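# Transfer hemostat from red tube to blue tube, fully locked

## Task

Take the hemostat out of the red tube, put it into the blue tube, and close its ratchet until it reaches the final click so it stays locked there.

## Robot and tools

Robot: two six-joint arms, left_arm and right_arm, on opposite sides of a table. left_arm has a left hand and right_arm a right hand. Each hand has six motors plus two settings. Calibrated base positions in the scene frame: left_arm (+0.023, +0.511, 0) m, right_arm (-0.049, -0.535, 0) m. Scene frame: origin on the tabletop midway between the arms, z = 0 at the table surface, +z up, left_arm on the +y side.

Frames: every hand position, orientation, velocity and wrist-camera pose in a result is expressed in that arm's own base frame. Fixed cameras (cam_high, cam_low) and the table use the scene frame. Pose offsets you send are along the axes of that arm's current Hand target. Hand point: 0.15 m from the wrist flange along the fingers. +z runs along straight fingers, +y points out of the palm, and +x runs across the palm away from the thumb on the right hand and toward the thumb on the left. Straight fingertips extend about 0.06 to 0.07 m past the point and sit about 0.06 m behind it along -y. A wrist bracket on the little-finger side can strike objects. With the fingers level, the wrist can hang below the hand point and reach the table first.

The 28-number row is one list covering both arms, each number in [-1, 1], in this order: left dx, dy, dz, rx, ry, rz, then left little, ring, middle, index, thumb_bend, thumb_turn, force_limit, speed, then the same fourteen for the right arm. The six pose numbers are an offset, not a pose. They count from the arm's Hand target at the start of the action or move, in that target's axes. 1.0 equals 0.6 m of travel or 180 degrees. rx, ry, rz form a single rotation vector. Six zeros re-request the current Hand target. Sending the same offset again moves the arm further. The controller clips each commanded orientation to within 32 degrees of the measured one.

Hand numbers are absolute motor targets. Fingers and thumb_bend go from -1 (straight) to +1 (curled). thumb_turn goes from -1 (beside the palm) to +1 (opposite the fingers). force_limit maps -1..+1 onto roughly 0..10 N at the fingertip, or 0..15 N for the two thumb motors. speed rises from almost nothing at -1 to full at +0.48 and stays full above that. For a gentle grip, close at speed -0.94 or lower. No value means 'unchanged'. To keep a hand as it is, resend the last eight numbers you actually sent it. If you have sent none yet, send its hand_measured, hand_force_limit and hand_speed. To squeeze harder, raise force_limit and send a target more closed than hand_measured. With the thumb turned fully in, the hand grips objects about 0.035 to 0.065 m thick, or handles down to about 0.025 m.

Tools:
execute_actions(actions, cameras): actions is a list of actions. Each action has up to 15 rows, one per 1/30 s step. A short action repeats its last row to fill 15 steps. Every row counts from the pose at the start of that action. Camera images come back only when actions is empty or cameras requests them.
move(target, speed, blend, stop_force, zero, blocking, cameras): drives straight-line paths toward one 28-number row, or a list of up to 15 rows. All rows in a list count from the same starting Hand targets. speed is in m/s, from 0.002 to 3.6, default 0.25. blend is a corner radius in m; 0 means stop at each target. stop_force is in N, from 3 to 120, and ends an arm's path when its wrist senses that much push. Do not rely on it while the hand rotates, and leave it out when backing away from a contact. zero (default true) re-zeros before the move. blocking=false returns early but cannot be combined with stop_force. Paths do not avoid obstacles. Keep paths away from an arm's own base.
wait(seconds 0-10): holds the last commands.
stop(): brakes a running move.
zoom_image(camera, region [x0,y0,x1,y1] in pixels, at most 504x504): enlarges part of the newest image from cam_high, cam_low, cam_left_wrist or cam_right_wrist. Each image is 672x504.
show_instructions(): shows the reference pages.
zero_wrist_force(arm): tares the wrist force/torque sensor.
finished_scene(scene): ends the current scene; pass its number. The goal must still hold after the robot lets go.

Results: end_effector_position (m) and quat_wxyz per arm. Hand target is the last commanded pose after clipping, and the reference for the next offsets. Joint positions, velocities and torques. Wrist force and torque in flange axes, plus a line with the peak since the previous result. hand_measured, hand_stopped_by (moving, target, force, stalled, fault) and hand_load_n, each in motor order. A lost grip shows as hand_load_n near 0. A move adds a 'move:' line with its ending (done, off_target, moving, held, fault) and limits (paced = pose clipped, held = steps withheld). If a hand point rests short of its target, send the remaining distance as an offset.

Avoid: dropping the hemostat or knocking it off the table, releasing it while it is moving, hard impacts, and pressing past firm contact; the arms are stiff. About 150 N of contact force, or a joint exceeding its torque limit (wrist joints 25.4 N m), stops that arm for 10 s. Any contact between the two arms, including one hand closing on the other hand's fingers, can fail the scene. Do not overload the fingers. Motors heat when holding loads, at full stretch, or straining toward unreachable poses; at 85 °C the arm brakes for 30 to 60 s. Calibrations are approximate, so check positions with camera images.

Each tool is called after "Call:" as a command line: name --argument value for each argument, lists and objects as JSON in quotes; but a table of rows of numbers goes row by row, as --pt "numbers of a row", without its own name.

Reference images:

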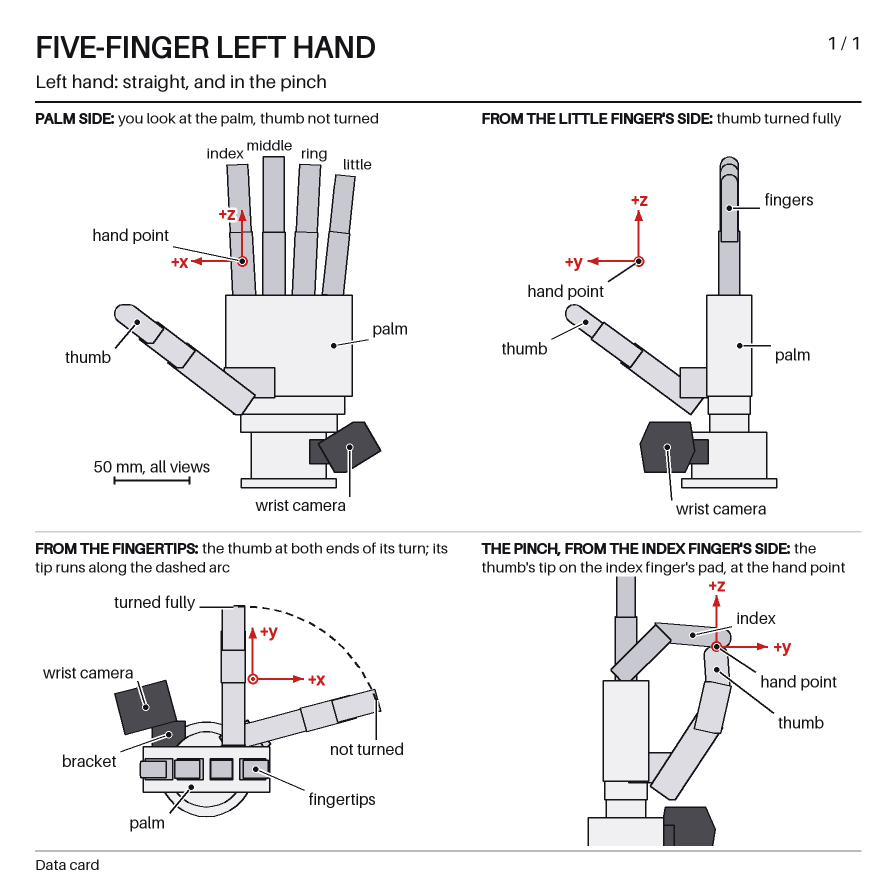

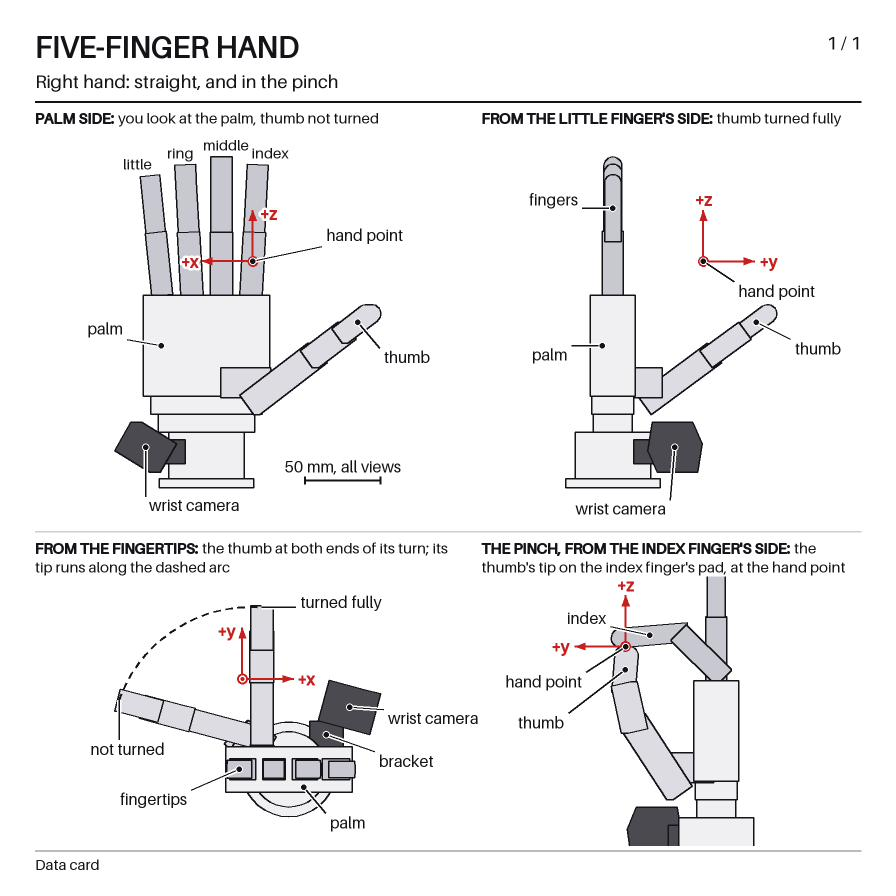

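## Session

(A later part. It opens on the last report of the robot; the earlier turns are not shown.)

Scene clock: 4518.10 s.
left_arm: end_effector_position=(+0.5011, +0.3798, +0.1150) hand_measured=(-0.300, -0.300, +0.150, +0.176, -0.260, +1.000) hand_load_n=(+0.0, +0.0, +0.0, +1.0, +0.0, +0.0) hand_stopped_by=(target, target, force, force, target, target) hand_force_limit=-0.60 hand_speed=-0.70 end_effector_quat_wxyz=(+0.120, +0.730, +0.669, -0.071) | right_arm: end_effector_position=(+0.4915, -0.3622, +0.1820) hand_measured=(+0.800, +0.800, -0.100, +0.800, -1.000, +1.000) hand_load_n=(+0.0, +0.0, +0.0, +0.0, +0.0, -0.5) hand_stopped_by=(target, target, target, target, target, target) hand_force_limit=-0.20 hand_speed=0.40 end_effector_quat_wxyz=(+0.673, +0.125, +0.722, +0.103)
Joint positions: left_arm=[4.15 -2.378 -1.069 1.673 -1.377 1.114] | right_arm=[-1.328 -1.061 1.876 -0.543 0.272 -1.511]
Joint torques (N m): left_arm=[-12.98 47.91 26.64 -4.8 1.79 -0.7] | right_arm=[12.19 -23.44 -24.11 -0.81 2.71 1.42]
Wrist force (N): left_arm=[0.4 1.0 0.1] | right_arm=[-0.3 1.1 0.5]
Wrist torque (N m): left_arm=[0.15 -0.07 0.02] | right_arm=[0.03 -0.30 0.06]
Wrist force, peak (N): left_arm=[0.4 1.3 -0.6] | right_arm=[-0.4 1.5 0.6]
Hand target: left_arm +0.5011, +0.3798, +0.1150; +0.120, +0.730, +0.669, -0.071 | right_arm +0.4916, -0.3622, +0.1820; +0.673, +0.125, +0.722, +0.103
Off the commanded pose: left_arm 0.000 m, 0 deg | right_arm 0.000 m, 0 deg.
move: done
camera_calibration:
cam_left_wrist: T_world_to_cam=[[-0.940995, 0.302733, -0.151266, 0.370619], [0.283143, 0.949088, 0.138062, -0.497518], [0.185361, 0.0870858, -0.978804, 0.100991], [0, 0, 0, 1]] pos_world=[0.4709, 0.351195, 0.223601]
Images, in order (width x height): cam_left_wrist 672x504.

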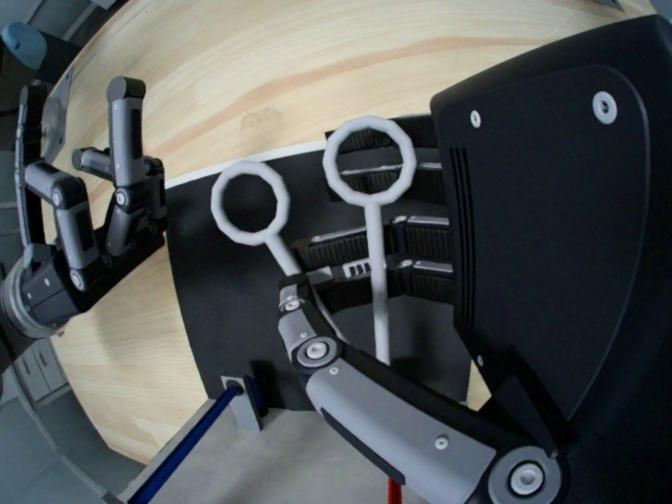

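Call:
move --pt "0 0 0 0 0 0 -0.3 -0.3 0.15 0.176 -0.26 1 -0.6 -0.7 0 0 -0.154 0 0 0 0.8 0.8 -0.1 0.8 -1 1 -0.2 0.4" --pt "0 0 0 0 0 0 -0.3 -0.3 0.15 0.176 -0.26 1 -0.6 -0.7 -0.0422 -0.0098 -0.154 0 0 0 -1 -1 1 1 -1 -1 -0.2 0.4" --speed 0.1 --cameras '["cam_right_wrist"]'

Call:
zoom_image --camera "cam_right_wrist" --region '[200, 80, 340, 220]'

Scene clock: 4587.60 s.
left_arm: end_effector_position=(+0.5011, +0.3798, +0.1150) hand_measured=(-0.300, -0.300, +0.150, +0.176, -0.260, +1.000) hand_load_n=(+0.0, +0.0, +0.0, +1.0, +0.0, +0.0) hand_stopped_by=(target, target, force, force, target, target) hand_force_limit=-0.60 hand_speed=-0.70 end_effector_quat_wxyz=(+0.120, +0.730, +0.669, -0.071) | right_arm: end_effector_position=(+0.4008, -0.3740, +0.2107) hand_measured=(-1.000, -1.000, +1.000, +1.000, -1.000, -1.000) hand_load_n=(+0.0, +0.0, +0.0, +0.0, +0.0, +0.0) hand_stopped_by=(target, target, target, target, target, target) hand_force_limit=-0.20 hand_speed=0.40 end_effector_quat_wxyz=(+0.673, +0.125, +0.722, +0.103)
Joint positions: left_arm=[4.15 -2.378 -1.069 1.673 -1.377 1.114] | right_arm=[-1.539 -1.002 1.804 0.145 0.089 -2.193]
Joint torques (N m): left_arm=[-11.15 49.5 27.06 -4.61 1.58 2.24] | right_arm=[-10.73 -23.44 -20.66 4.16 -3.25 -2.29]
Wrist force (N): left_arm=[0.5 1.1 0.0] | right_arm=[-0.3 1.4 0.6]
Wrist torque (N m): left_arm=[0.18 -0.09 0.02] | right_arm=[0.06 -0.29 0.07]
Wrist force, peak (N): left_arm=[0.6 1.3 -0.1] | right_arm=[-0.2 1.4 1.6]
Hand target: left_arm +0.5011, +0.3798, +0.1150; +0.120, +0.730, +0.669, -0.071 | right_arm +0.4008, -0.3740, +0.2107; +0.673, +0.125, +0.722, +0.103
Off the commanded pose: left_arm 0.000 m, 0 deg | right_arm 0.000 m, 0 deg.
move: done
camera_calibration:
cam_right_wrist: T_world_to_cam=[[0.0151019, 0.999068, 0.0404403, 0.353997], [-0.355982, -0.0324226, 0.93393, -0.0519688], [0.934371, -0.0285001, 0.35516, -0.350008], [0, 0, 0, 1]] pos_world=[0.303191, -0.365328, 0.158529]
Images, in order (width x height): cam_right_wrist 672x504.

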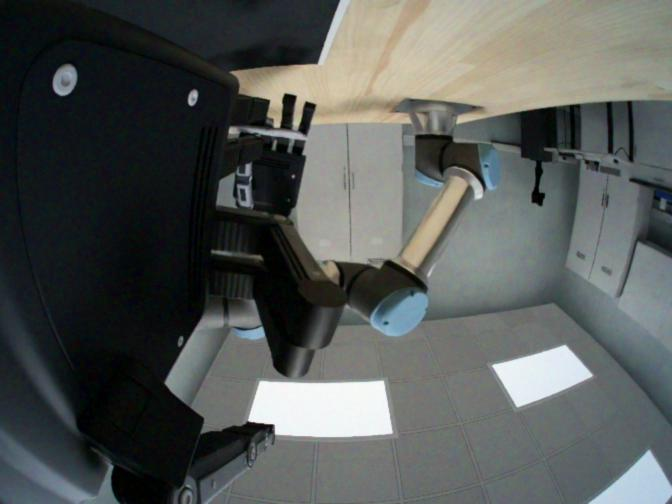

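Scaled by 3.600 from the camera's 672x504 image, which has a finer 960x720 frame.

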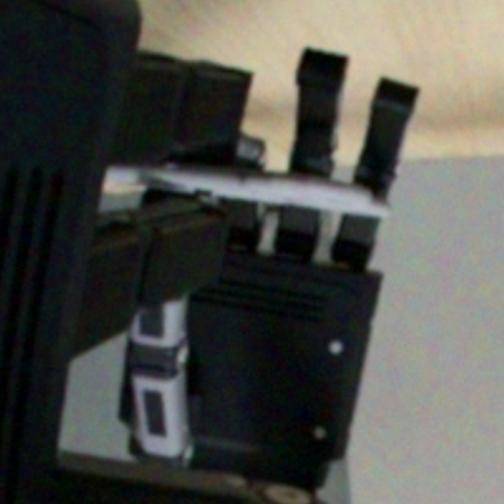

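Call:
move --target '[0,0,0,0,0,0,-0.3,-0.3,0.15,0.176,-0.26,1,-0.6,-0.7,-0.003,0,0.14,0,0,0,-1,-1,1,1,-1,-1,-0.2,0.4]' --speed 0.03 --stop_force 4 --cameras '["cam_left_wrist","cam_right_wrist"]'

Call:
zoom_image --camera "cam_right_wrist" --region '[200, 80, 340, 220]'

Scene clock: 4604.00 s.
left_arm: end_effector_position=(+0.5011, +0.3798, +0.1150) hand_measured=(-0.300, -0.300, +0.150, +0.176, -0.260, +1.000) hand_load_n=(+0.0, +0.0, +0.0, +1.0, +0.0, +0.0) hand_stopped_by=(target, target, force, force, target, target) hand_force_limit=-0.60 hand_speed=-0.70 end_effector_quat_wxyz=(+0.120, +0.730, +0.669, -0.071) | right_arm: end_effector_position=(+0.4846, -0.3762, +0.2064) hand_measured=(-1.000, -1.000, +1.000, +1.000, -1.000, -1.000) hand_load_n=(+0.0, +0.0, +0.0, +0.0, +0.0, +0.0) hand_stopped_by=(target, target, target, target, target, target) hand_force_limit=-0.20 hand_speed=0.40 end_effector_quat_wxyz=(+0.673, +0.125, +0.722, +0.103)
Joint positions: left_arm=[4.15 -2.378 -1.069 1.673 -1.377 1.114] | right_arm=[-1.35 -1.082 1.827 -0.45 0.251 -1.535]
Joint torques (N m): left_arm=[-9.91 49.92 26.82 -4.73 1.17 2.13] | right_arm=[-11.76 -46.26 -5.08 2.75 -2.4 -2.29]
Wrist force (N): left_arm=[0.3 0.7 0.0] | right_arm=[-0.2 1.2 0.5]
Wrist torque (N m): left_arm=[0.12 -0.07 0.03] | right_arm=[0.05 -0.29 -0.01]
Wrist force, peak (N): left_arm=[0.5 1.3 -0.4] | right_arm=[-0.3 1.5 0.7]
Hand target: left_arm +0.5011, +0.3798, +0.1150; +0.120, +0.730, +0.669, -0.071 | right_arm +0.4846, -0.3762, +0.2064; +0.673, +0.125, +0.722, +0.103
Off the commanded pose: left_arm 0.000 m, 0 deg | right_arm 0.000 m, 0 deg.
move: done
camera_calibration:
cam_left_wrist: T_world_to_cam=[[-0.940995, 0.302733, -0.151266, 0.370619], [0.283143, 0.949088, 0.138062, -0.497518], [0.185361, 0.0870858, -0.978804, 0.100991], [0, 0, 0, 1]] pos_world=[0.4709, 0.351195, 0.223601]
cam_right_wrist: T_world_to_cam=[[0.0151019, 0.999068, 0.0404403, 0.355106], [-0.355982, -0.0324226, 0.93393, -0.018064], [0.934371, -0.0285001, 0.35516, -0.426902], [0, 0, 0, 1]] pos_world=[0.387091, -0.367528, 0.154129]
Images, in order (width x height): cam_left_wrist 672x504, cam_right_wrist 672x504.

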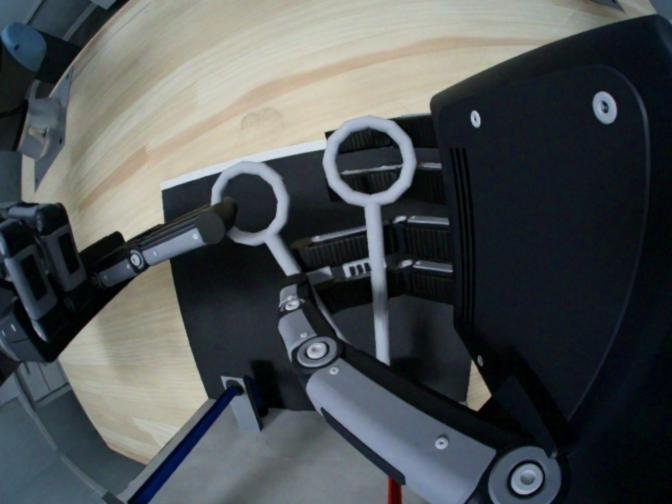

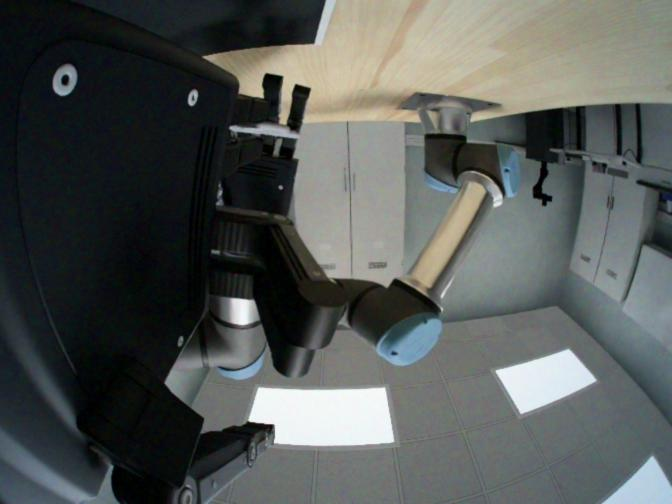

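Scaled by 3.600 from the camera's 672x504 image, which has a finer 960x720 frame.

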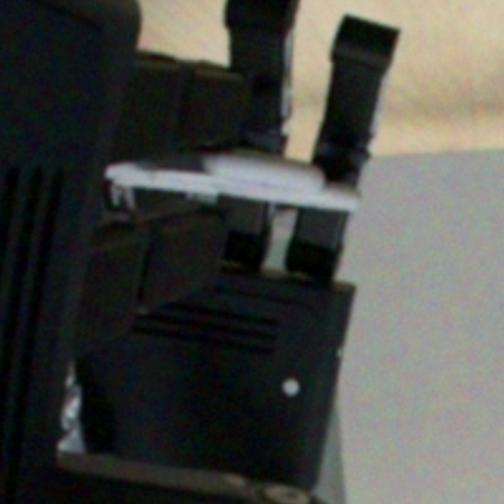

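Call:
move --target '[0,0,0,0,0,0,-0.3,-0.3,0.15,0.176,-0.26,1,-0.6,-0.7,0,0,0.05,0,0,0,-1,-1,1,1,-1,-1,-0.2,0.4]' --speed 0.02 --stop_force 4 --cameras '["cam_left_wrist","cam_right_wrist"]'

Call:
zoom_image --camera "cam_right_wrist" --region '[200, 80, 340, 220]'

Scene clock: 4614.40 s.
left_arm: end_effector_position=(+0.5011, +0.3798, +0.1150) hand_measured=(-0.300, -0.300, +0.150, +0.176, -0.260, +1.000) hand_load_n=(+0.0, +0.0, +0.0, +0.0, +1.0, +0.0) hand_stopped_by=(target, target, force, force, target, target) hand_force_limit=-0.60 hand_speed=-0.70 end_effector_quat_wxyz=(+0.120, +0.730, +0.669, -0.071) | right_arm: end_effector_position=(+0.5146, -0.3768, +0.2042) hand_measured=(-1.000, -1.000, +1.000, +1.000, -1.000, -1.000) hand_load_n=(+0.0, +0.0, +0.0, +0.0, +0.0, +0.0) hand_stopped_by=(target, target, target, target, target, target) hand_force_limit=-0.20 hand_speed=0.40 end_effector_quat_wxyz=(+0.673, +0.125, +0.722, +0.103)
Joint positions: left_arm=[4.15 -2.378 -1.069 1.673 -1.377 1.114] | right_arm=[-1.288 -1.061 1.794 -0.495 0.311 -1.476]
Joint torques (N m): left_arm=[-8.42 49.69 21.56 -2.83 0.81 2.17] | right_arm=[-12.52 -50.63 -8.15 1.82 -2.43 -1.59]
Wrist force (N): left_arm=[0.6 -1.7 -7.7] | right_arm=[5.3 1.2 -1.4]
Wrist torque (N m): left_arm=[-0.04 -0.16 0.09] | right_arm=[0.15 -0.06 0.29]
Wrist force, peak (N): left_arm=[0.3 -2.3 -8.3] | right_arm=[5.5 1.3 -2.0]
Hand target: left_arm +0.5011, +0.3798, +0.1150; +0.120, +0.730, +0.669, -0.071 | right_arm +0.5146, -0.3768, +0.2042; +0.673, +0.125, +0.722, +0.103
Off the commanded pose: left_arm 0.000 m, 0 deg | right_arm 0.000 m, 0 deg.
move: done
camera_calibration:
cam_left_wrist: T_world_to_cam=[[-0.940995, 0.302733, -0.151266, 0.370619], [0.283143, 0.949088, 0.138062, -0.497518], [0.185361, 0.0870858, -0.978804, 0.100991], [0, 0, 0, 1]] pos_world=[0.4709, 0.351195, 0.223601]
cam_right_wrist: T_world_to_cam=[[0.0151019, 0.999068, 0.0404403, 0.355343], [-0.355982, -0.0324226, 0.93393, -0.00538495], [0.934371, -0.0285001, 0.35516, -0.454075], [0, 0, 0, 1]] pos_world=[0.416991, -0.368128, 0.151929]
Images, in order (width x height): cam_left_wrist 672x504, cam_right_wrist 672x504.

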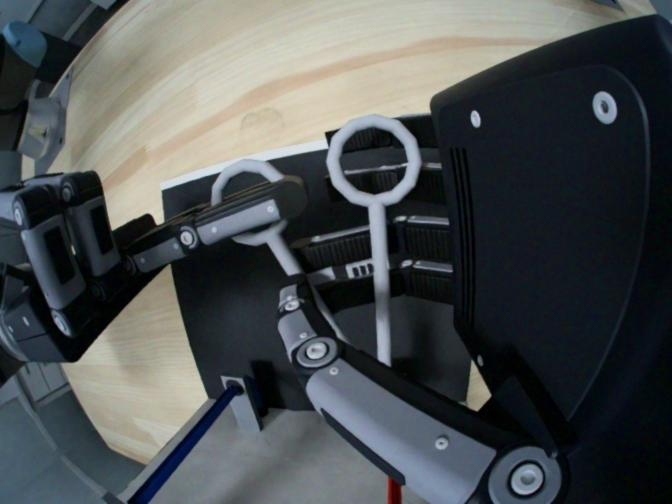

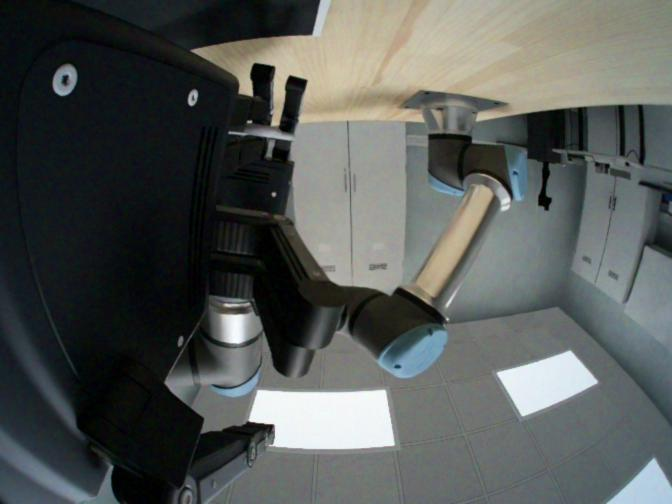

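Scaled by 3.600 from the camera's 672x504 image, which has a finer 960x720 frame.

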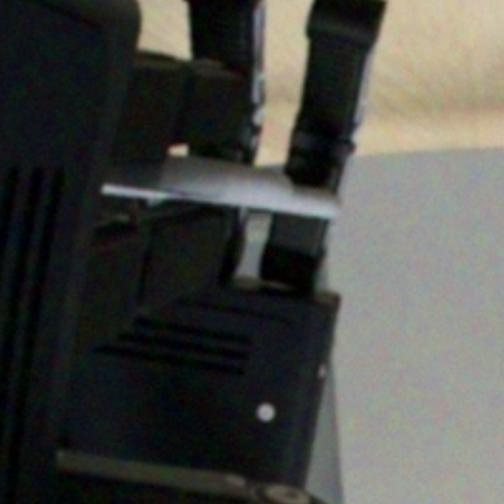

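Call:
move --pt "0 0 0.003 0 0 0 -0.3 -0.3 0.15 0.17 -1 1 -0.4 0.0 0.002 0 0 0 0 0 -1 -1 1 1 -1 -1 -0.2 0.4" --pt "0 -0.03 0.003 0 0 0 -0.3 -0.3 0.15 0.17 -1 1 -0.4 0.0 0.002 0 0 0 0 0 -1 -1 1 1 -1 -1 -0.2 0.4" --speed 0.02 --cameras '["cam_left_wrist"]'

Call:
zoom_image --camera "cam_left_wrist" --region '[190, 110, 440, 350]'

Scene clock: 4627.50 s.
left_arm: end_effector_position=(+0.4831, +0.3807, +0.1118) hand_measured=(-0.300, -0.300, +0.150, +0.170, -1.000, +1.000) hand_load_n=(+0.0, +0.0, +0.0, +0.0, +0.0, +0.0) hand_stopped_by=(target, target, force, target, target, target) hand_force_limit=-0.40 hand_speed=0.00 end_effector_quat_wxyz=(+0.120, +0.730, +0.669, -0.071) | right_arm: end_effector_position=(+0.5145, -0.3764, +0.2030) hand_measured=(-1.000, -1.000, +1.000, +1.000, -1.000, -1.000) hand_load_n=(+0.0, +0.0, +0.0, +0.0, +0.0, +0.0) hand_stopped_by=(target, target, target, target, target, target) hand_force_limit=-0.20 hand_speed=0.40 end_effector_quat_wxyz=(+0.673, +0.125, +0.722, +0.103)
Joint positions: left_arm=[4.177 -2.35 -1.129 1.7 -1.382 1.142] | right_arm=[-1.288 -1.06 1.796 -0.498 0.311 -1.476]
Joint torques (N m): left_arm=[-11.97 39.26 26.7 -3.5 -0.47 -1.56] | right_arm=[12.59 -26.27 -22.54 2.07 2.11 1.44]
Wrist force (N): left_arm=[0.1 1.3 -0.5] | right_arm=[-0.2 0.9 0.7]
Wrist torque (N m): left_arm=[0.17 -0.02 -0.13] | right_arm=[0.03 -0.24 -0.04]
Wrist force, peak (N): left_arm=[0.7 -1.6 -7.9] | right_arm=[5.5 1.3 -1.5]
Hand target: left_arm +0.4833, +0.3806, +0.1118; +0.120, +0.730, +0.669, -0.071 | right_arm +0.5145, -0.3765, +0.2031; +0.673, +0.125, +0.722, +0.103
Off the commanded pose: left_arm 0.000 m, 0 deg | right_arm 0.000 m, 0 deg.
move: done
camera_calibration:
cam_left_wrist: T_world_to_cam=[[-0.940958, 0.302864, -0.151233, 0.352948], [0.283254, 0.949037, 0.138191, -0.492923], [0.185378, 0.0871944, -0.978791, 0.10105], [0, 0, 0, 1]] pos_world=[0.453, 0.352095, 0.220401]
Images, in order (width x height): cam_left_wrist 672x504.

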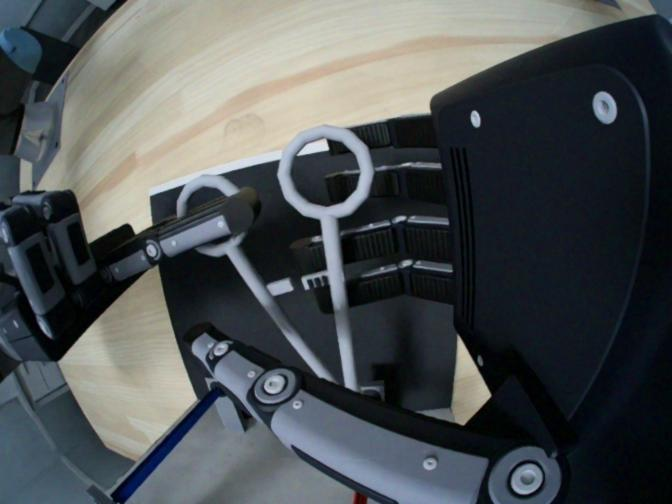

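Scaled by 2.016 from the camera's 672x504 image, which has a finer 960x720 frame.

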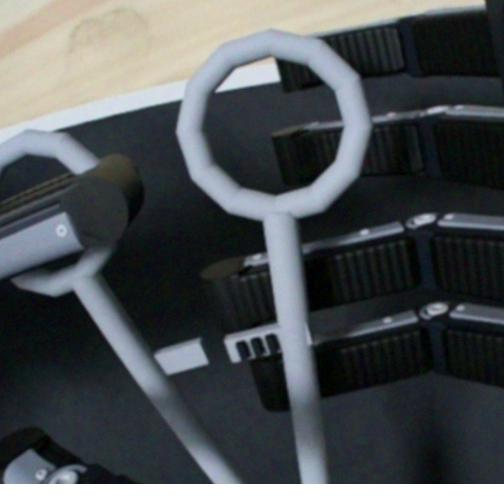

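Call:
move --target '[0,0,-0.025,0,0,0,-0.3,-0.3,0.15,0.17,-1,1,-0.4,0.0,0,0,0,0,0,0,-1,-1,1,1,-1,-1,-0.2,0.4]' --speed 0.015 --stop_force 3 --cameras '[]'

Call:
move --target '[0,0,0.001,0,0,0,-0.3,-0.3,0.15,0.17,0.1,1,-0.4,-0.7,0,0,0,0,0,0,-1,-1,1,1,-1,-1,-0.2,0.4]' --speed 0.02 --cameras '["cam_left_wrist"]'

Call:
zoom_image --camera "cam_left_wrist" --region '[190, 110, 440, 350]'

Scene clock: 4639.20 s.
left_arm: end_effector_position=(+0.4830, +0.3819, +0.1165) hand_measured=(-0.300, -0.300, +0.150, +0.170, -1.000, +1.000) hand_load_n=(+0.0, +0.0, +0.0, +4.0, +0.0, +0.0) hand_stopped_by=(target, target, force, target, target, target) hand_force_limit=-0.40 hand_speed=0.00 end_effector_quat_wxyz=(+0.120, +0.730, +0.669, -0.071) | right_arm: end_effector_position=(+0.5145, -0.3765, +0.2031) hand_measured=(-1.000, -1.000, +1.000, +1.000, -1.000, -1.000) hand_load_n=(+0.0, +0.0, +0.0, +0.0, +0.0, +0.0) hand_stopped_by=(target, target, target, target, target, target) hand_force_limit=-0.20 hand_speed=0.40 end_effector_quat_wxyz=(+0.673, +0.125, +0.722, +0.103)
Joint positions: left_arm=[4.178 -2.348 -1.12 1.689 -1.383 1.143] | right_arm=[-1.288 -1.06 1.796 -0.498 0.311 -1.476]
Joint torques (N m): left_arm=[-12.72 41.34 6.13 -2.49 0.98 -2.7] | right_arm=[13.41 -30.48 -23.36 2.01 2.33 0.81]
Wrist force (N): left_arm=[-0.8 1.7 2.7] | right_arm=[-1.9 1.2 0.8]
Wrist torque (N m): left_arm=[0.18 -0.05 -0.13] | right_arm=[0.04 -0.46 -0.14]
Wrist force, peak (N): left_arm=[-1.0 1.7 4.8] | right_arm=[-3.7 1.0 1.0]
Hand target: left_arm +0.4830, +0.3819, +0.1165; +0.120, +0.730, +0.669, -0.071 (not the last commanded pose) | right_arm +0.5145, -0.3765, +0.2031; +0.673, +0.125, +0.722, +0.103
Off the commanded pose: left_arm 0.010 m, 0 deg | right_arm 0.000 m, 0 deg.
move: contact (left_arm)
No camera images: "cameras" was empty.

Scene clock: 4641.60 s.
left_arm: end_effector_position=(+0.4831, +0.3818, +0.1160) hand_measured=(-0.300, -0.300, +0.150, +0.170, -0.092, +1.000) hand_load_n=(+0.0, +0.0, +1.0, +7.0, +4.5, +0.0) hand_stopped_by=(target, target, force, target, force, target) hand_force_limit=-0.40 hand_speed=-0.70 end_effector_quat_wxyz=(+0.120, +0.730, +0.669, -0.071) | right_arm: end_effector_position=(+0.5145, -0.3765, +0.2031) hand_measured=(-1.000, -1.000, +1.000, +1.000, -1.000, -1.000) hand_load_n=(+0.0, +0.0, +0.0, +0.0, +0.0, -0.5) hand_stopped_by=(target, target, target, target, target, target) hand_force_limit=-0.20 hand_speed=0.40 end_effector_quat_wxyz=(+0.673, +0.125, +0.722, +0.103)
Joint positions: left_arm=[4.178 -2.348 -1.121 1.69 -1.382 1.143] | right_arm=[-1.288 -1.06 1.796 -0.498 0.311 -1.476]
Joint torques (N m): left_arm=[-12.22 39.48 15.85 -4.29 0.97 -2.05] | right_arm=[12.68 -33.83 -22.78 2.09 1.94 0.71]
Wrist force (N): left_arm=[0.0 1.4 -0.7] | right_arm=[0.8 1.2 0.8]
Wrist torque (N m): left_arm=[0.13 -0.17 -0.14] | right_arm=[0.02 -0.28 0.04]
Wrist force, peak (N): left_arm=[-0.5 1.8 2.5] | right_arm=[-2.1 1.2 0.8]
Hand target: left_arm +0.4831, +0.3818, +0.1160; +0.120, +0.730, +0.669, -0.071 | right_arm +0.5145, -0.3765, +0.2031; +0.673, +0.125, +0.722, +0.103
Off the commanded pose: left_arm 0.000 m, 0 deg | right_arm 0.000 m, 0 deg.
move: done
camera_calibration:
cam_left_wrist: T_world_to_cam=[[-0.940958, 0.30284, -0.151281, 0.353176], [0.283264, 0.949063, 0.137987, -0.494487], [0.185363, 0.0869872, -0.978812, 0.105168], [0, 0, 0, 1]] pos_world=[0.4529, 0.353196, 0.224601]
Images, in order (width x height): cam_left_wrist 672x504.

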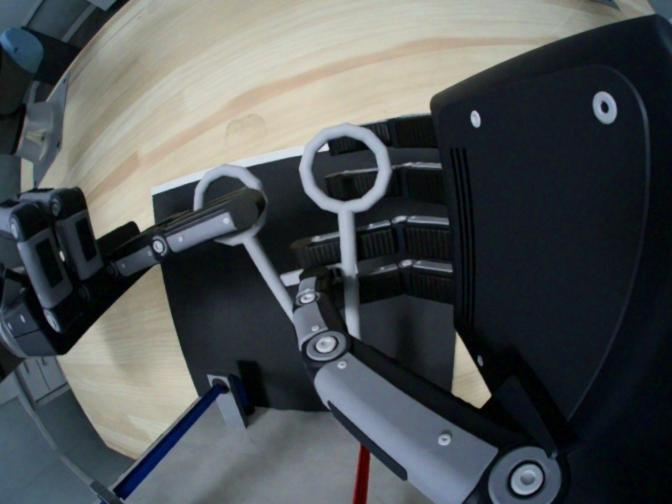

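Scaled by 2.016 from the camera's 672x504 image, which has a finer 960x720 frame.

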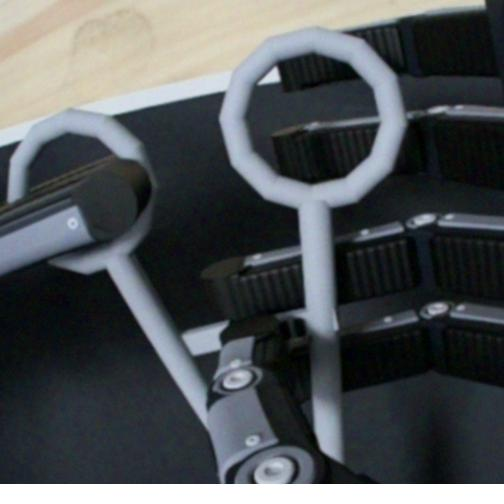

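Call:
move --target '[0,0,0,0,0,0,-0.3,-0.3,0.15,0.17,0.1,1,-0.4,-0.7,-0.03,0,0,0,0,0,-1,-1,1,1,-1,-1,-0.2,0.4]' --speed 0.01 --stop_force 13 --cameras '["cam_left_wrist"]'

Call:
zoom_image --camera "cam_left_wrist" --region '[190, 110, 440, 350]'

Scene clock: 4652.77 s.
left_arm: end_effector_position=(+0.4831, +0.3818, +0.1160) hand_measured=(-0.300, -0.300, +0.150, +0.170, -0.092, +1.000) hand_load_n=(+0.0, +0.0, +4.0, +7.5, +2.5, +0.5) hand_stopped_by=(target, target, force, target, force, target) hand_force_limit=-0.40 hand_speed=-0.70 end_effector_quat_wxyz=(+0.120, +0.730, +0.669, -0.071) | right_arm: end_effector_position=(+0.5156, -0.3822, +0.2202) hand_measured=(-1.000, -1.000, +1.000, +1.000, -1.000, -1.000) hand_load_n=(+0.0, +0.0, +0.0, +0.5, +0.0, +0.0) hand_stopped_by=(target, target, target, target, target, target) hand_force_limit=-0.20 hand_speed=0.40 end_effector_quat_wxyz=(+0.673, +0.125, +0.722, +0.103)
Joint positions: left_arm=[4.178 -2.348 -1.121 1.69 -1.382 1.143] | right_arm=[-1.289 -1.076 1.767 -0.451 0.31 -1.477]
Joint torques (N m): left_arm=[-10 39.92 19.31 -4.4 -0.34 0.11] | right_arm=[-13.4 -35.99 -12.63 -3.3 -1.92 -1.62]
Wrist force (N): left_arm=[1.3 3.2 -13.2] | right_arm=[11.0 1.2 1.3]
Wrist torque (N m): left_arm=[-0.14 -0.35 -0.09] | right_arm=[0.01 0.05 0.71]
Wrist force, peak (N): left_arm=[1.3 3.2 -13.5] | right_arm=[11.1 1.3 1.4]
Hand target: left_arm +0.4831, +0.3818, +0.1160; +0.120, +0.730, +0.669, -0.071 | right_arm +0.5156, -0.3822, +0.2201; +0.673, +0.125, +0.722, +0.103
Off the commanded pose: left_arm 0.000 m, 0 deg | right_arm 0.000 m, 0 deg.
move: done
camera_calibration:
cam_left_wrist: T_world_to_cam=[[-0.940964, 0.302837, -0.151251, 0.353267], [0.283246, 0.949055, 0.138079, -0.494525], [0.185361, 0.0870864, -0.978804, 0.105113], [0, 0, 0, 1]] pos_world=[0.453, 0.353195, 0.224601]
Images, in order (width x height): cam_left_wrist 672x504.

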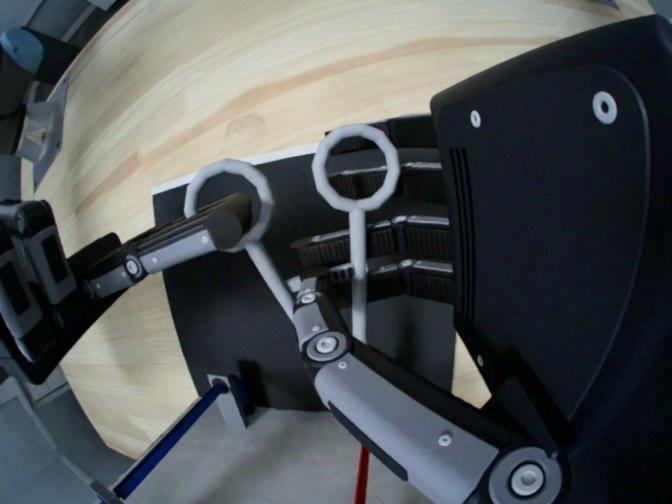

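Scaled by 2.016 from the camera's 672x504 image, which has a finer 960x720 frame.

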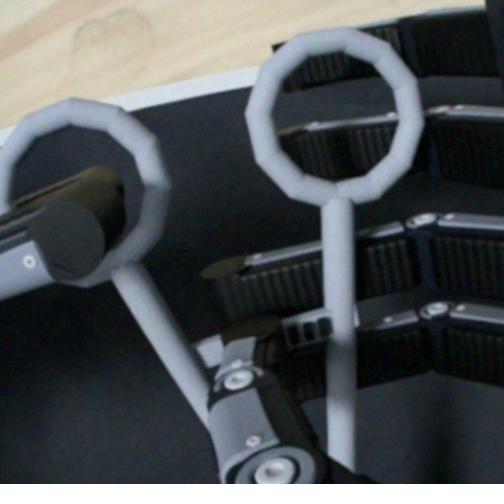

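Call:
move --target '[0,0,0,0,0,0,-0.3,-0.3,0.15,0.17,0.1,1,-0.4,-0.7,-0.02,0,0,0,0,0,-1,-1,1,1,-1,-1,-0.2,0.4]' --speed 0.01 --stop_force 9 --cameras '["cam_left_wrist"]'

Call:
zoom_image --camera "cam_left_wrist" --region '[190, 110, 440, 350]'

Scene clock: 4664.77 s.
left_arm: end_effector_position=(+0.4831, +0.3818, +0.1160) hand_measured=(-0.300, -0.300, +0.150, +0.170, -0.092, +1.000) hand_load_n=(+0.0, +0.0, +8.0, +10.5, +4.0, -0.5) hand_stopped_by=(target, target, force, target, force, target) hand_force_limit=-0.40 hand_speed=-0.70 end_effector_quat_wxyz=(+0.120, +0.730, +0.669, -0.071) | right_arm: end_effector_position=(+0.5161, -0.3847, +0.2275) hand_measured=(-1.000, -1.000, +1.000, +1.000, -1.000, -1.000) hand_load_n=(+0.0, +0.0, +0.0, +0.0, +0.0, +0.0) hand_stopped_by=(target, target, target, target, target, target) hand_force_limit=-0.20 hand_speed=0.40 end_effector_quat_wxyz=(+0.673, +0.125, +0.722, +0.103)
Joint positions: left_arm=[4.178 -2.348 -1.121 1.69 -1.382 1.143] | right_arm=[-1.289 -1.083 1.753 -0.431 0.31 -1.477]
Joint torques (N m): left_arm=[-8.51 39.81 1.47 -2.62 -1.8 2] | right_arm=[-5.69 -33.82 -15.89 -3.91 -1.07 0.14]
Wrist force (N): left_arm=[1.0 0.1 -21.2] | right_arm=[17.8 0.0 -0.5]
Wrist torque (N m): left_arm=[-0.42 -0.46 -0.03] | right_arm=[0.09 0.43 1.13]
Wrist force, peak (N): left_arm=[1.0 2.3 -23.6] | right_arm=[20.1 -0.5 0.8]
Hand target: left_arm +0.4831, +0.3818, +0.1160; +0.120, +0.730, +0.669, -0.071 | right_arm +0.5161, -0.3847, +0.2275; +0.673, +0.125, +0.722, +0.103 (not the last commanded pose)
Off the commanded pose: left_arm 0.000 m, 0 deg | right_arm 0.004 m, 0 deg.
move: contact (right_arm)
camera_calibration:
cam_left_wrist: T_world_to_cam=[[-0.940958, 0.30284, -0.151281, 0.353176], [0.283264, 0.949063, 0.137987, -0.494487], [0.185363, 0.0869872, -0.978812, 0.105168], [0, 0, 0, 1]] pos_world=[0.4529, 0.353196, 0.224601]
Images, in order (width x height): cam_left_wrist 672x504.

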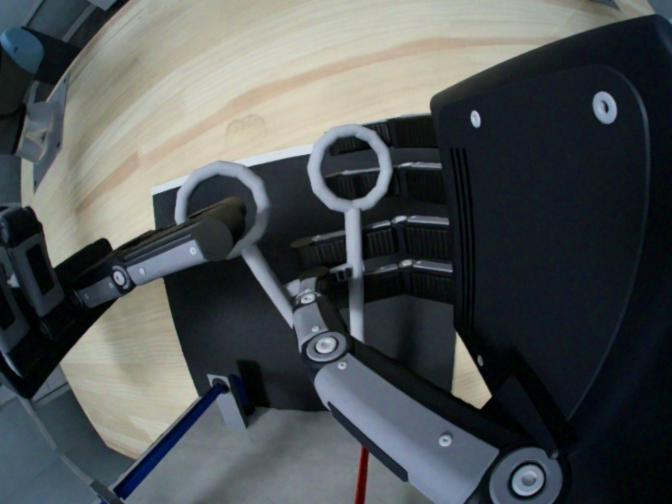

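Scaled by 2.016 from the camera's 672x504 image, which has a finer 960x720 frame.

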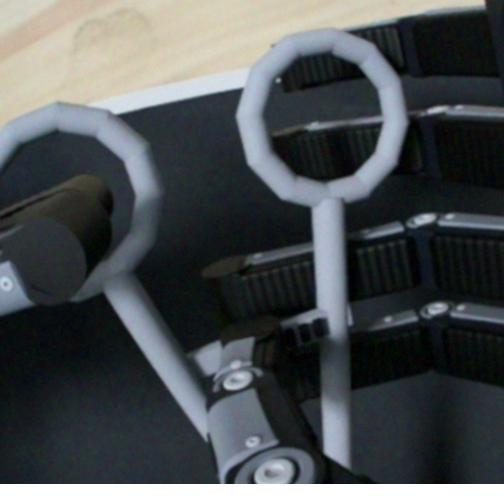

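Call:
move --target '[0,-0.02,0,0,0,0,-0.3,-0.3,0.15,0.17,0.1,1,-0.4,-0.7,0,0,0,0,0,0,-1,-1,1,1,-1,-1,-0.2,0.4]' --speed 0.01 --stop_force 8 --cameras '["cam_left_wrist"]'

Call:
zoom_image --camera "cam_left_wrist" --region '[170, 110, 440, 370]'

Scene clock: 4687.67 s.
left_arm: end_effector_position=(+0.4712, +0.3827, +0.1150) hand_measured=(-0.300, -0.300, +0.150, +0.170, -0.094, +1.000) hand_load_n=(+0.0, +0.0, +7.0, +11.0, +10.5, -0.5) hand_stopped_by=(target, target, force, target, force, target) hand_force_limit=-0.40 hand_speed=-0.70 end_effector_quat_wxyz=(+0.120, +0.730, +0.669, -0.071) | right_arm: end_effector_position=(+0.5161, -0.3847, +0.2275) hand_measured=(-1.000, -1.000, +1.000, +1.000, -1.000, -1.000) hand_load_n=(-1.0, +0.5, +0.0, +0.0, +0.0, +0.0) hand_stopped_by=(target, target, target, target, target, target) hand_force_limit=-0.20 hand_speed=0.40 end_effector_quat_wxyz=(+0.673, +0.125, +0.722, +0.103)
Joint positions: left_arm=[4.197 -2.33 -1.157 1.704 -1.386 1.161] | right_arm=[-1.289 -1.083 1.753 -0.431 0.31 -1.477]
Joint torques (N m): left_arm=[-17.82 31.69 20.53 -6.07 -0.02 -2.39] | right_arm=[-6.54 -37.24 -20.27 -3.32 1.91 0.91]
Wrist force (N): left_arm=[9.1 3.4 -14.4] | right_arm=[11.3 2.5 -0.9]
Wrist torque (N m): left_arm=[-0.15 -0.30 0.07] | right_arm=[0.12 0.33 0.83]
Wrist force, peak (N): left_arm=[4.6 5.2 -21.5] | right_arm=[18.3 0.3 1.0]
Hand target: left_arm +0.4712, +0.3827, +0.1150; +0.120, +0.730, +0.669, -0.071 | right_arm +0.5161, -0.3847, +0.2275; +0.673, +0.125, +0.722, +0.103
Off the commanded pose: left_arm 0.000 m, 0 deg | right_arm 0.000 m, 0 deg.
move: done
camera_calibration:
cam_left_wrist: T_world_to_cam=[[-0.940964, 0.302837, -0.151251, 0.341552], [0.283246, 0.949055, 0.138079, -0.491842], [0.185361, 0.0870864, -0.978804, 0.10628], [0, 0, 0, 1]] pos_world=[0.441, 0.354095, 0.223601]
Images, in order (width x height): cam_left_wrist 672x504.

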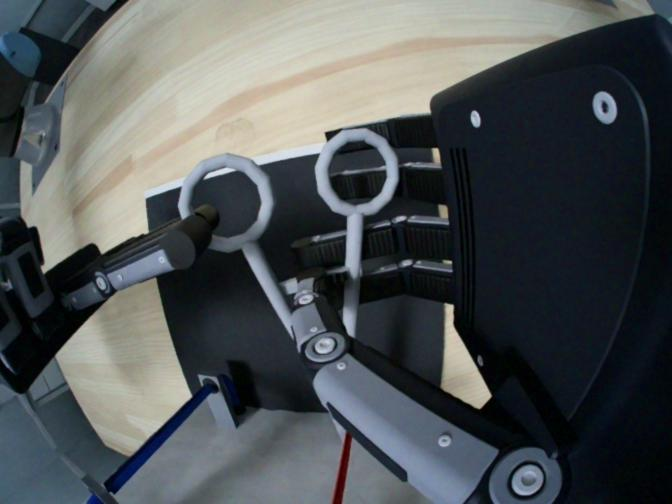

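Scaled by 1.867 from the camera's 672x504 image, which has a finer 960x720 frame.

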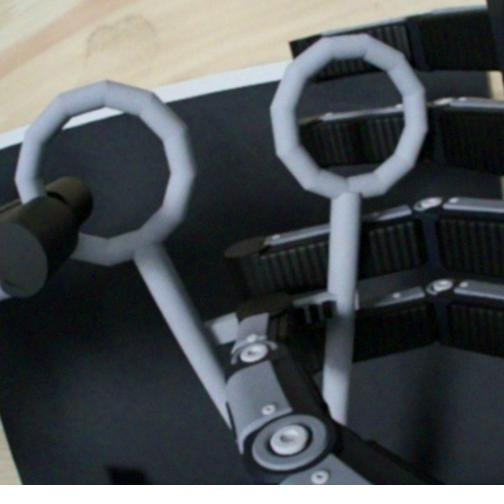

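Call:
execute_actions --actions '[]' --cameras '["cam_right_wrist", "cam_high"]'

Call:
zoom_image --camera "cam_right_wrist" --region '[200, 60, 380, 240]'

Scene clock: 4701.00 s.
left_arm: end_effector_position=(+0.4712, +0.3827, +0.1150) hand_measured=(-0.300, -0.300, +0.150, +0.170, -0.094, +1.000) hand_load_n=(+0.0, +0.0, +7.5, +11.0, +10.5, -0.5) hand_stopped_by=(target, target, force, target, force, target) hand_force_limit=-0.40 hand_speed=-0.70 end_effector_quat_wxyz=(+0.120, +0.730, +0.669, -0.071) | right_arm: end_effector_position=(+0.5161, -0.3847, +0.2275) hand_measured=(-1.000, -1.000, +1.000, +1.000, -1.000, -1.000) hand_load_n=(-1.5, +0.0, +0.0, +0.0, -0.5, +0.0) hand_stopped_by=(target, target, target, target, target, target) hand_force_limit=-0.20 hand_speed=0.40 end_effector_quat_wxyz=(+0.673, +0.125, +0.722, +0.103)
Joint positions: left_arm=[4.197 -2.33 -1.157 1.704 -1.386 1.161] | right_arm=[-1.289 -1.083 1.753 -0.431 0.31 -1.477]
Joint velocities: within noise
Joint torques (N m): left_arm=[-17.21 31.61 19.68 -5.98 0.07 -1.96] | right_arm=[-13.27 -42.33 -28.03 -3.31 2.14 0.49]
Motor temperatures (°C): left_arm=[24 33 28 33 29 32] | right_arm=[24 28 28 31 33 29]
Wrist force (N): left_arm=[9.2 3.8 -14.3] | right_arm=[11.3 2.5 -0.5]
Wrist torque (N m): left_arm=[-0.13 -0.31 0.06] | right_arm=[0.07 0.33 0.83]
Wrist force, peak (N): left_arm=[9.4 3.9 -14.4] | right_arm=[11.5 2.5 -0.7]
Hand target: left_arm +0.4712, +0.3827, +0.1150; +0.120, +0.730, +0.669, -0.071 | right_arm +0.5161, -0.3847, +0.2275; +0.673, +0.125, +0.722, +0.103
Off the commanded pose: left_arm 0.000 m, 0 deg | right_arm 0.000 m, 0 deg.
camera_calibration:
cam_right_wrist: T_world_to_cam=[[0.0150669, 0.999065, 0.0405337, 0.362164], [-0.355984, -0.0325224, 0.933926, -0.026994], [0.934371, -0.0285007, 0.355161, -0.46401], [0, 0, 0, 1]] pos_world=[0.418491, -0.375928, 0.175329]
Images, in order (width x height): cam_high 672x504, cam_right_wrist 672x504.

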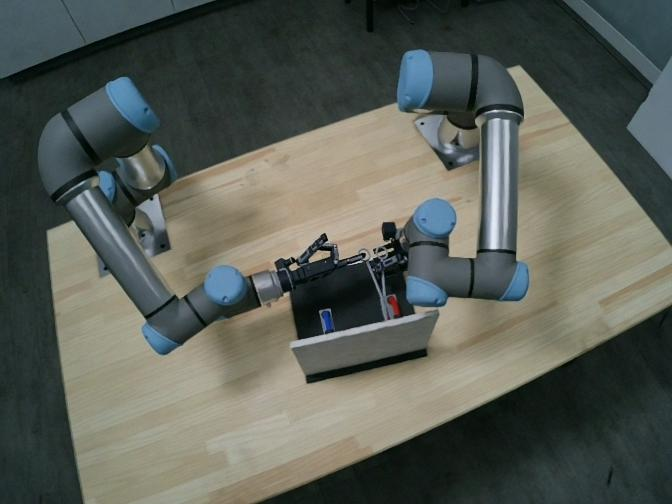

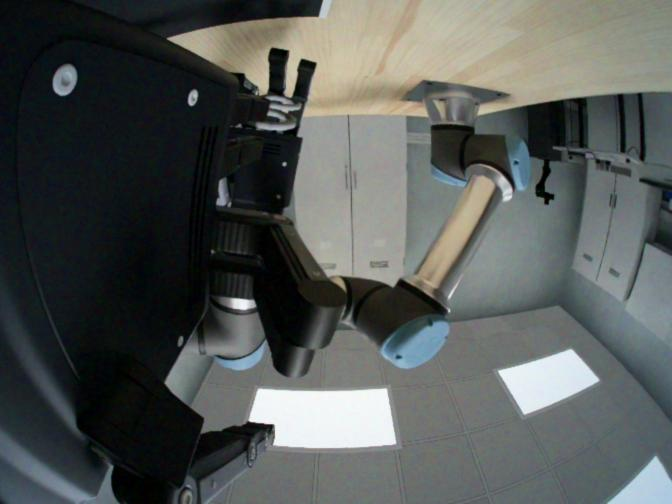

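Scaled by 2.800 from the camera's 672x504 image, which has a finer 960x720 frame.

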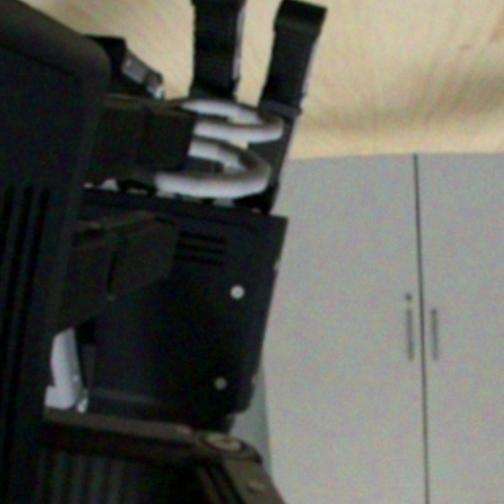

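Call:
move --pt "0 0 0 0 0 0 -0.3 -0.3 0.15 0.17 0.1 1 -0.4 -0.7 0.043 0 0 0 0 0 -1 -1 1 1 -1 -1 -0.2 0.4" --pt "0 0.02 0 0 0 0 -0.3 -0.3 0.15 0.17 0.1 1 -0.4 -0.7 0.043 0 0 0 0 0 -1 -1 1 1 -1 -1 -0.2 0.4" --speed 0.015 --cameras '["cam_left_wrist"]'

Call:
move --target '[0,0,0,0,0,0,-0.3,-0.3,0.15,0.17,-1,1,-0.4,0.0,0,0,0,0,0,0,-1,-1,1,1,-1,-1,-0.2,0.4]' --speed 0.02 --cameras '["cam_left_wrist"]'

Call:
zoom_image --camera "cam_left_wrist" --region '[190, 110, 440, 350]'

Scene clock: 4822.87 s.
left_arm: end_effector_position=(+0.4832, +0.3817, +0.1160) hand_measured=(-0.300, -0.300, +0.150, +0.170, -0.090, +1.000) hand_load_n=(+0.0, +0.0, +1.5, +0.0, +0.5, +0.0) hand_stopped_by=(target, target, force, target, force, target) hand_force_limit=-0.40 hand_speed=-0.70 end_effector_quat_wxyz=(+0.120, +0.730, +0.669, -0.071) | right_arm: end_effector_position=(+0.5145, -0.3765, +0.2031) hand_measured=(-1.000, -1.000, +1.000, +1.000, -1.000, -1.000) hand_load_n=(+0.0, +0.0, +0.0, +0.0, -0.5, +0.0) hand_stopped_by=(target, target, target, target, target, target) hand_force_limit=-0.20 hand_speed=0.40 end_effector_quat_wxyz=(+0.673, +0.125, +0.722, +0.103)
Joint positions: left_arm=[4.178 -2.349 -1.121 1.69 -1.382 1.142] | right_arm=[-1.288 -1.06 1.796 -0.498 0.311 -1.476]
Joint torques (N m): left_arm=[7.39 50.91 5.48 -2.62 1.33 0.5] | right_arm=[9.7 -46.61 -25.22 2.48 1.78 0.91]
Wrist force (N): left_arm=[0.8 0.8 -0.2] | right_arm=[0.1 1.1 0.5]
Wrist torque (N m): left_arm=[0.17 -0.08 0.00] | right_arm=[0.03 -0.35 0.00]
Wrist force, peak (N): left_arm=[9.3 3.6 -14.5] | right_arm=[11.6 2.7 -0.8]
Hand target: left_arm +0.4831, +0.3818, +0.1160; +0.120, +0.730, +0.669, -0.071 | right_arm +0.5145, -0.3765, +0.2031; +0.673, +0.125, +0.722, +0.103
Off the commanded pose: left_arm 0.000 m, 0 deg | right_arm 0.000 m, 0 deg.
move: done
camera_calibration:
cam_left_wrist: T_world_to_cam=[[-0.940964, 0.302837, -0.151251, 0.353392], [0.283246, 0.949055, 0.138079, -0.494458], [0.185361, 0.0870864, -0.978804, 0.105103], [0, 0, 0, 1]] pos_world=[0.4531, 0.353095, 0.224601]
Images, in order (width x height): cam_left_wrist 672x504.

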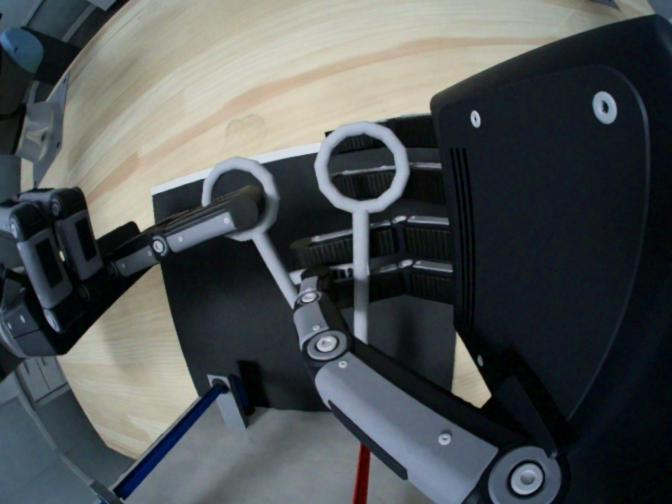

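Scene clock: 4823.80 s.
left_arm: end_effector_position=(+0.4831, +0.3818, +0.1160) hand_measured=(-0.300, -0.300, +0.150, +0.170, -1.000, +1.000) hand_load_n=(+0.0, +0.0, +0.5, +0.0, +0.0, +0.5) hand_stopped_by=(target, target, force, target, target, target) hand_force_limit=-0.40 hand_speed=0.00 end_effector_quat_wxyz=(+0.120, +0.730, +0.669, -0.071) | right_arm: end_effector_position=(+0.5145, -0.3765, +0.2031) hand_measured=(-1.000, -1.000, +1.000, +1.000, -1.000, -1.000) hand_load_n=(+0.0, +0.0, +0.0, +0.0, +0.0, +0.0) hand_stopped_by=(target, target, target, target, target, target) hand_force_limit=-0.20 hand_speed=0.40 end_effector_quat_wxyz=(+0.673, +0.125, +0.722, +0.103)
Joint positions: left_arm=[4.178 -2.348 -1.121 1.69 -1.382 1.143] | right_arm=[-1.288 -1.06 1.796 -0.498 0.311 -1.476]
Joint torques (N m): left_arm=[12.49 54.37 4.63 -0.38 -0.65 2.6] | right_arm=[10.63 -45.55 -25.14 1.55 1.28 -0.43]
Wrist force (N): left_arm=[0.0 1.1 0.1] | right_arm=[-0.1 1.2 0.3]
Wrist torque (N m): left_arm=[0.20 -0.03 -0.03] | right_arm=[0.07 -0.31 -0.01]
Wrist force, peak (N): left_arm=[0.6 1.1 -0.4] | right_arm=[0.0 1.4 0.5]
Hand target: left_arm +0.4831, +0.3818, +0.1160; +0.120, +0.730, +0.669, -0.071 | right_arm +0.5145, -0.3765, +0.2031; +0.673, +0.125, +0.722, +0.103
Off the commanded pose: left_arm 0.000 m, 0 deg | right_arm 0.000 m, 0 deg.
move: done
camera_calibration:
cam_left_wrist: T_world_to_cam=[[-0.940964, 0.302837, -0.151251, 0.353173], [0.283246, 0.949055, 0.138079, -0.494497], [0.185361, 0.0870864, -0.978804, 0.105132], [0, 0, 0, 1]] pos_world=[0.4529, 0.353195, 0.224601]
Images, in order (width x height): cam_left_wrist 672x504.

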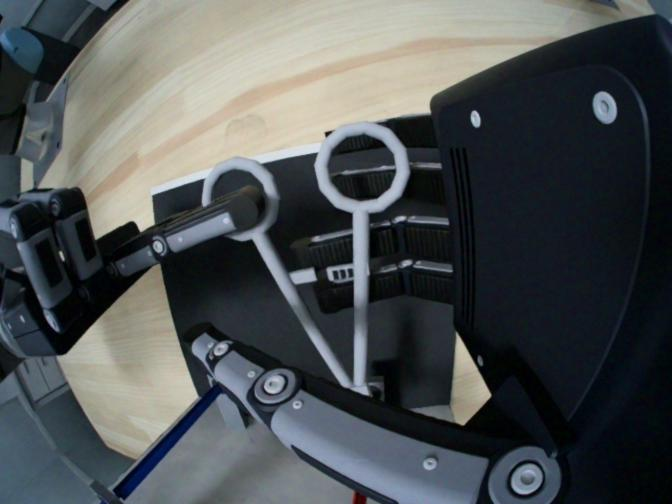

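Scaled by 2.016 from the camera's 672x504 image, which has a finer 960x720 frame.

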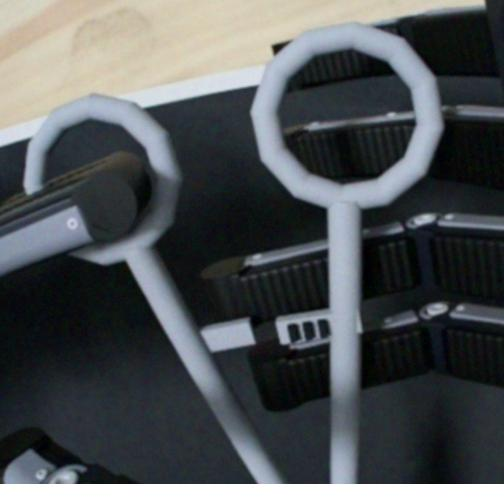

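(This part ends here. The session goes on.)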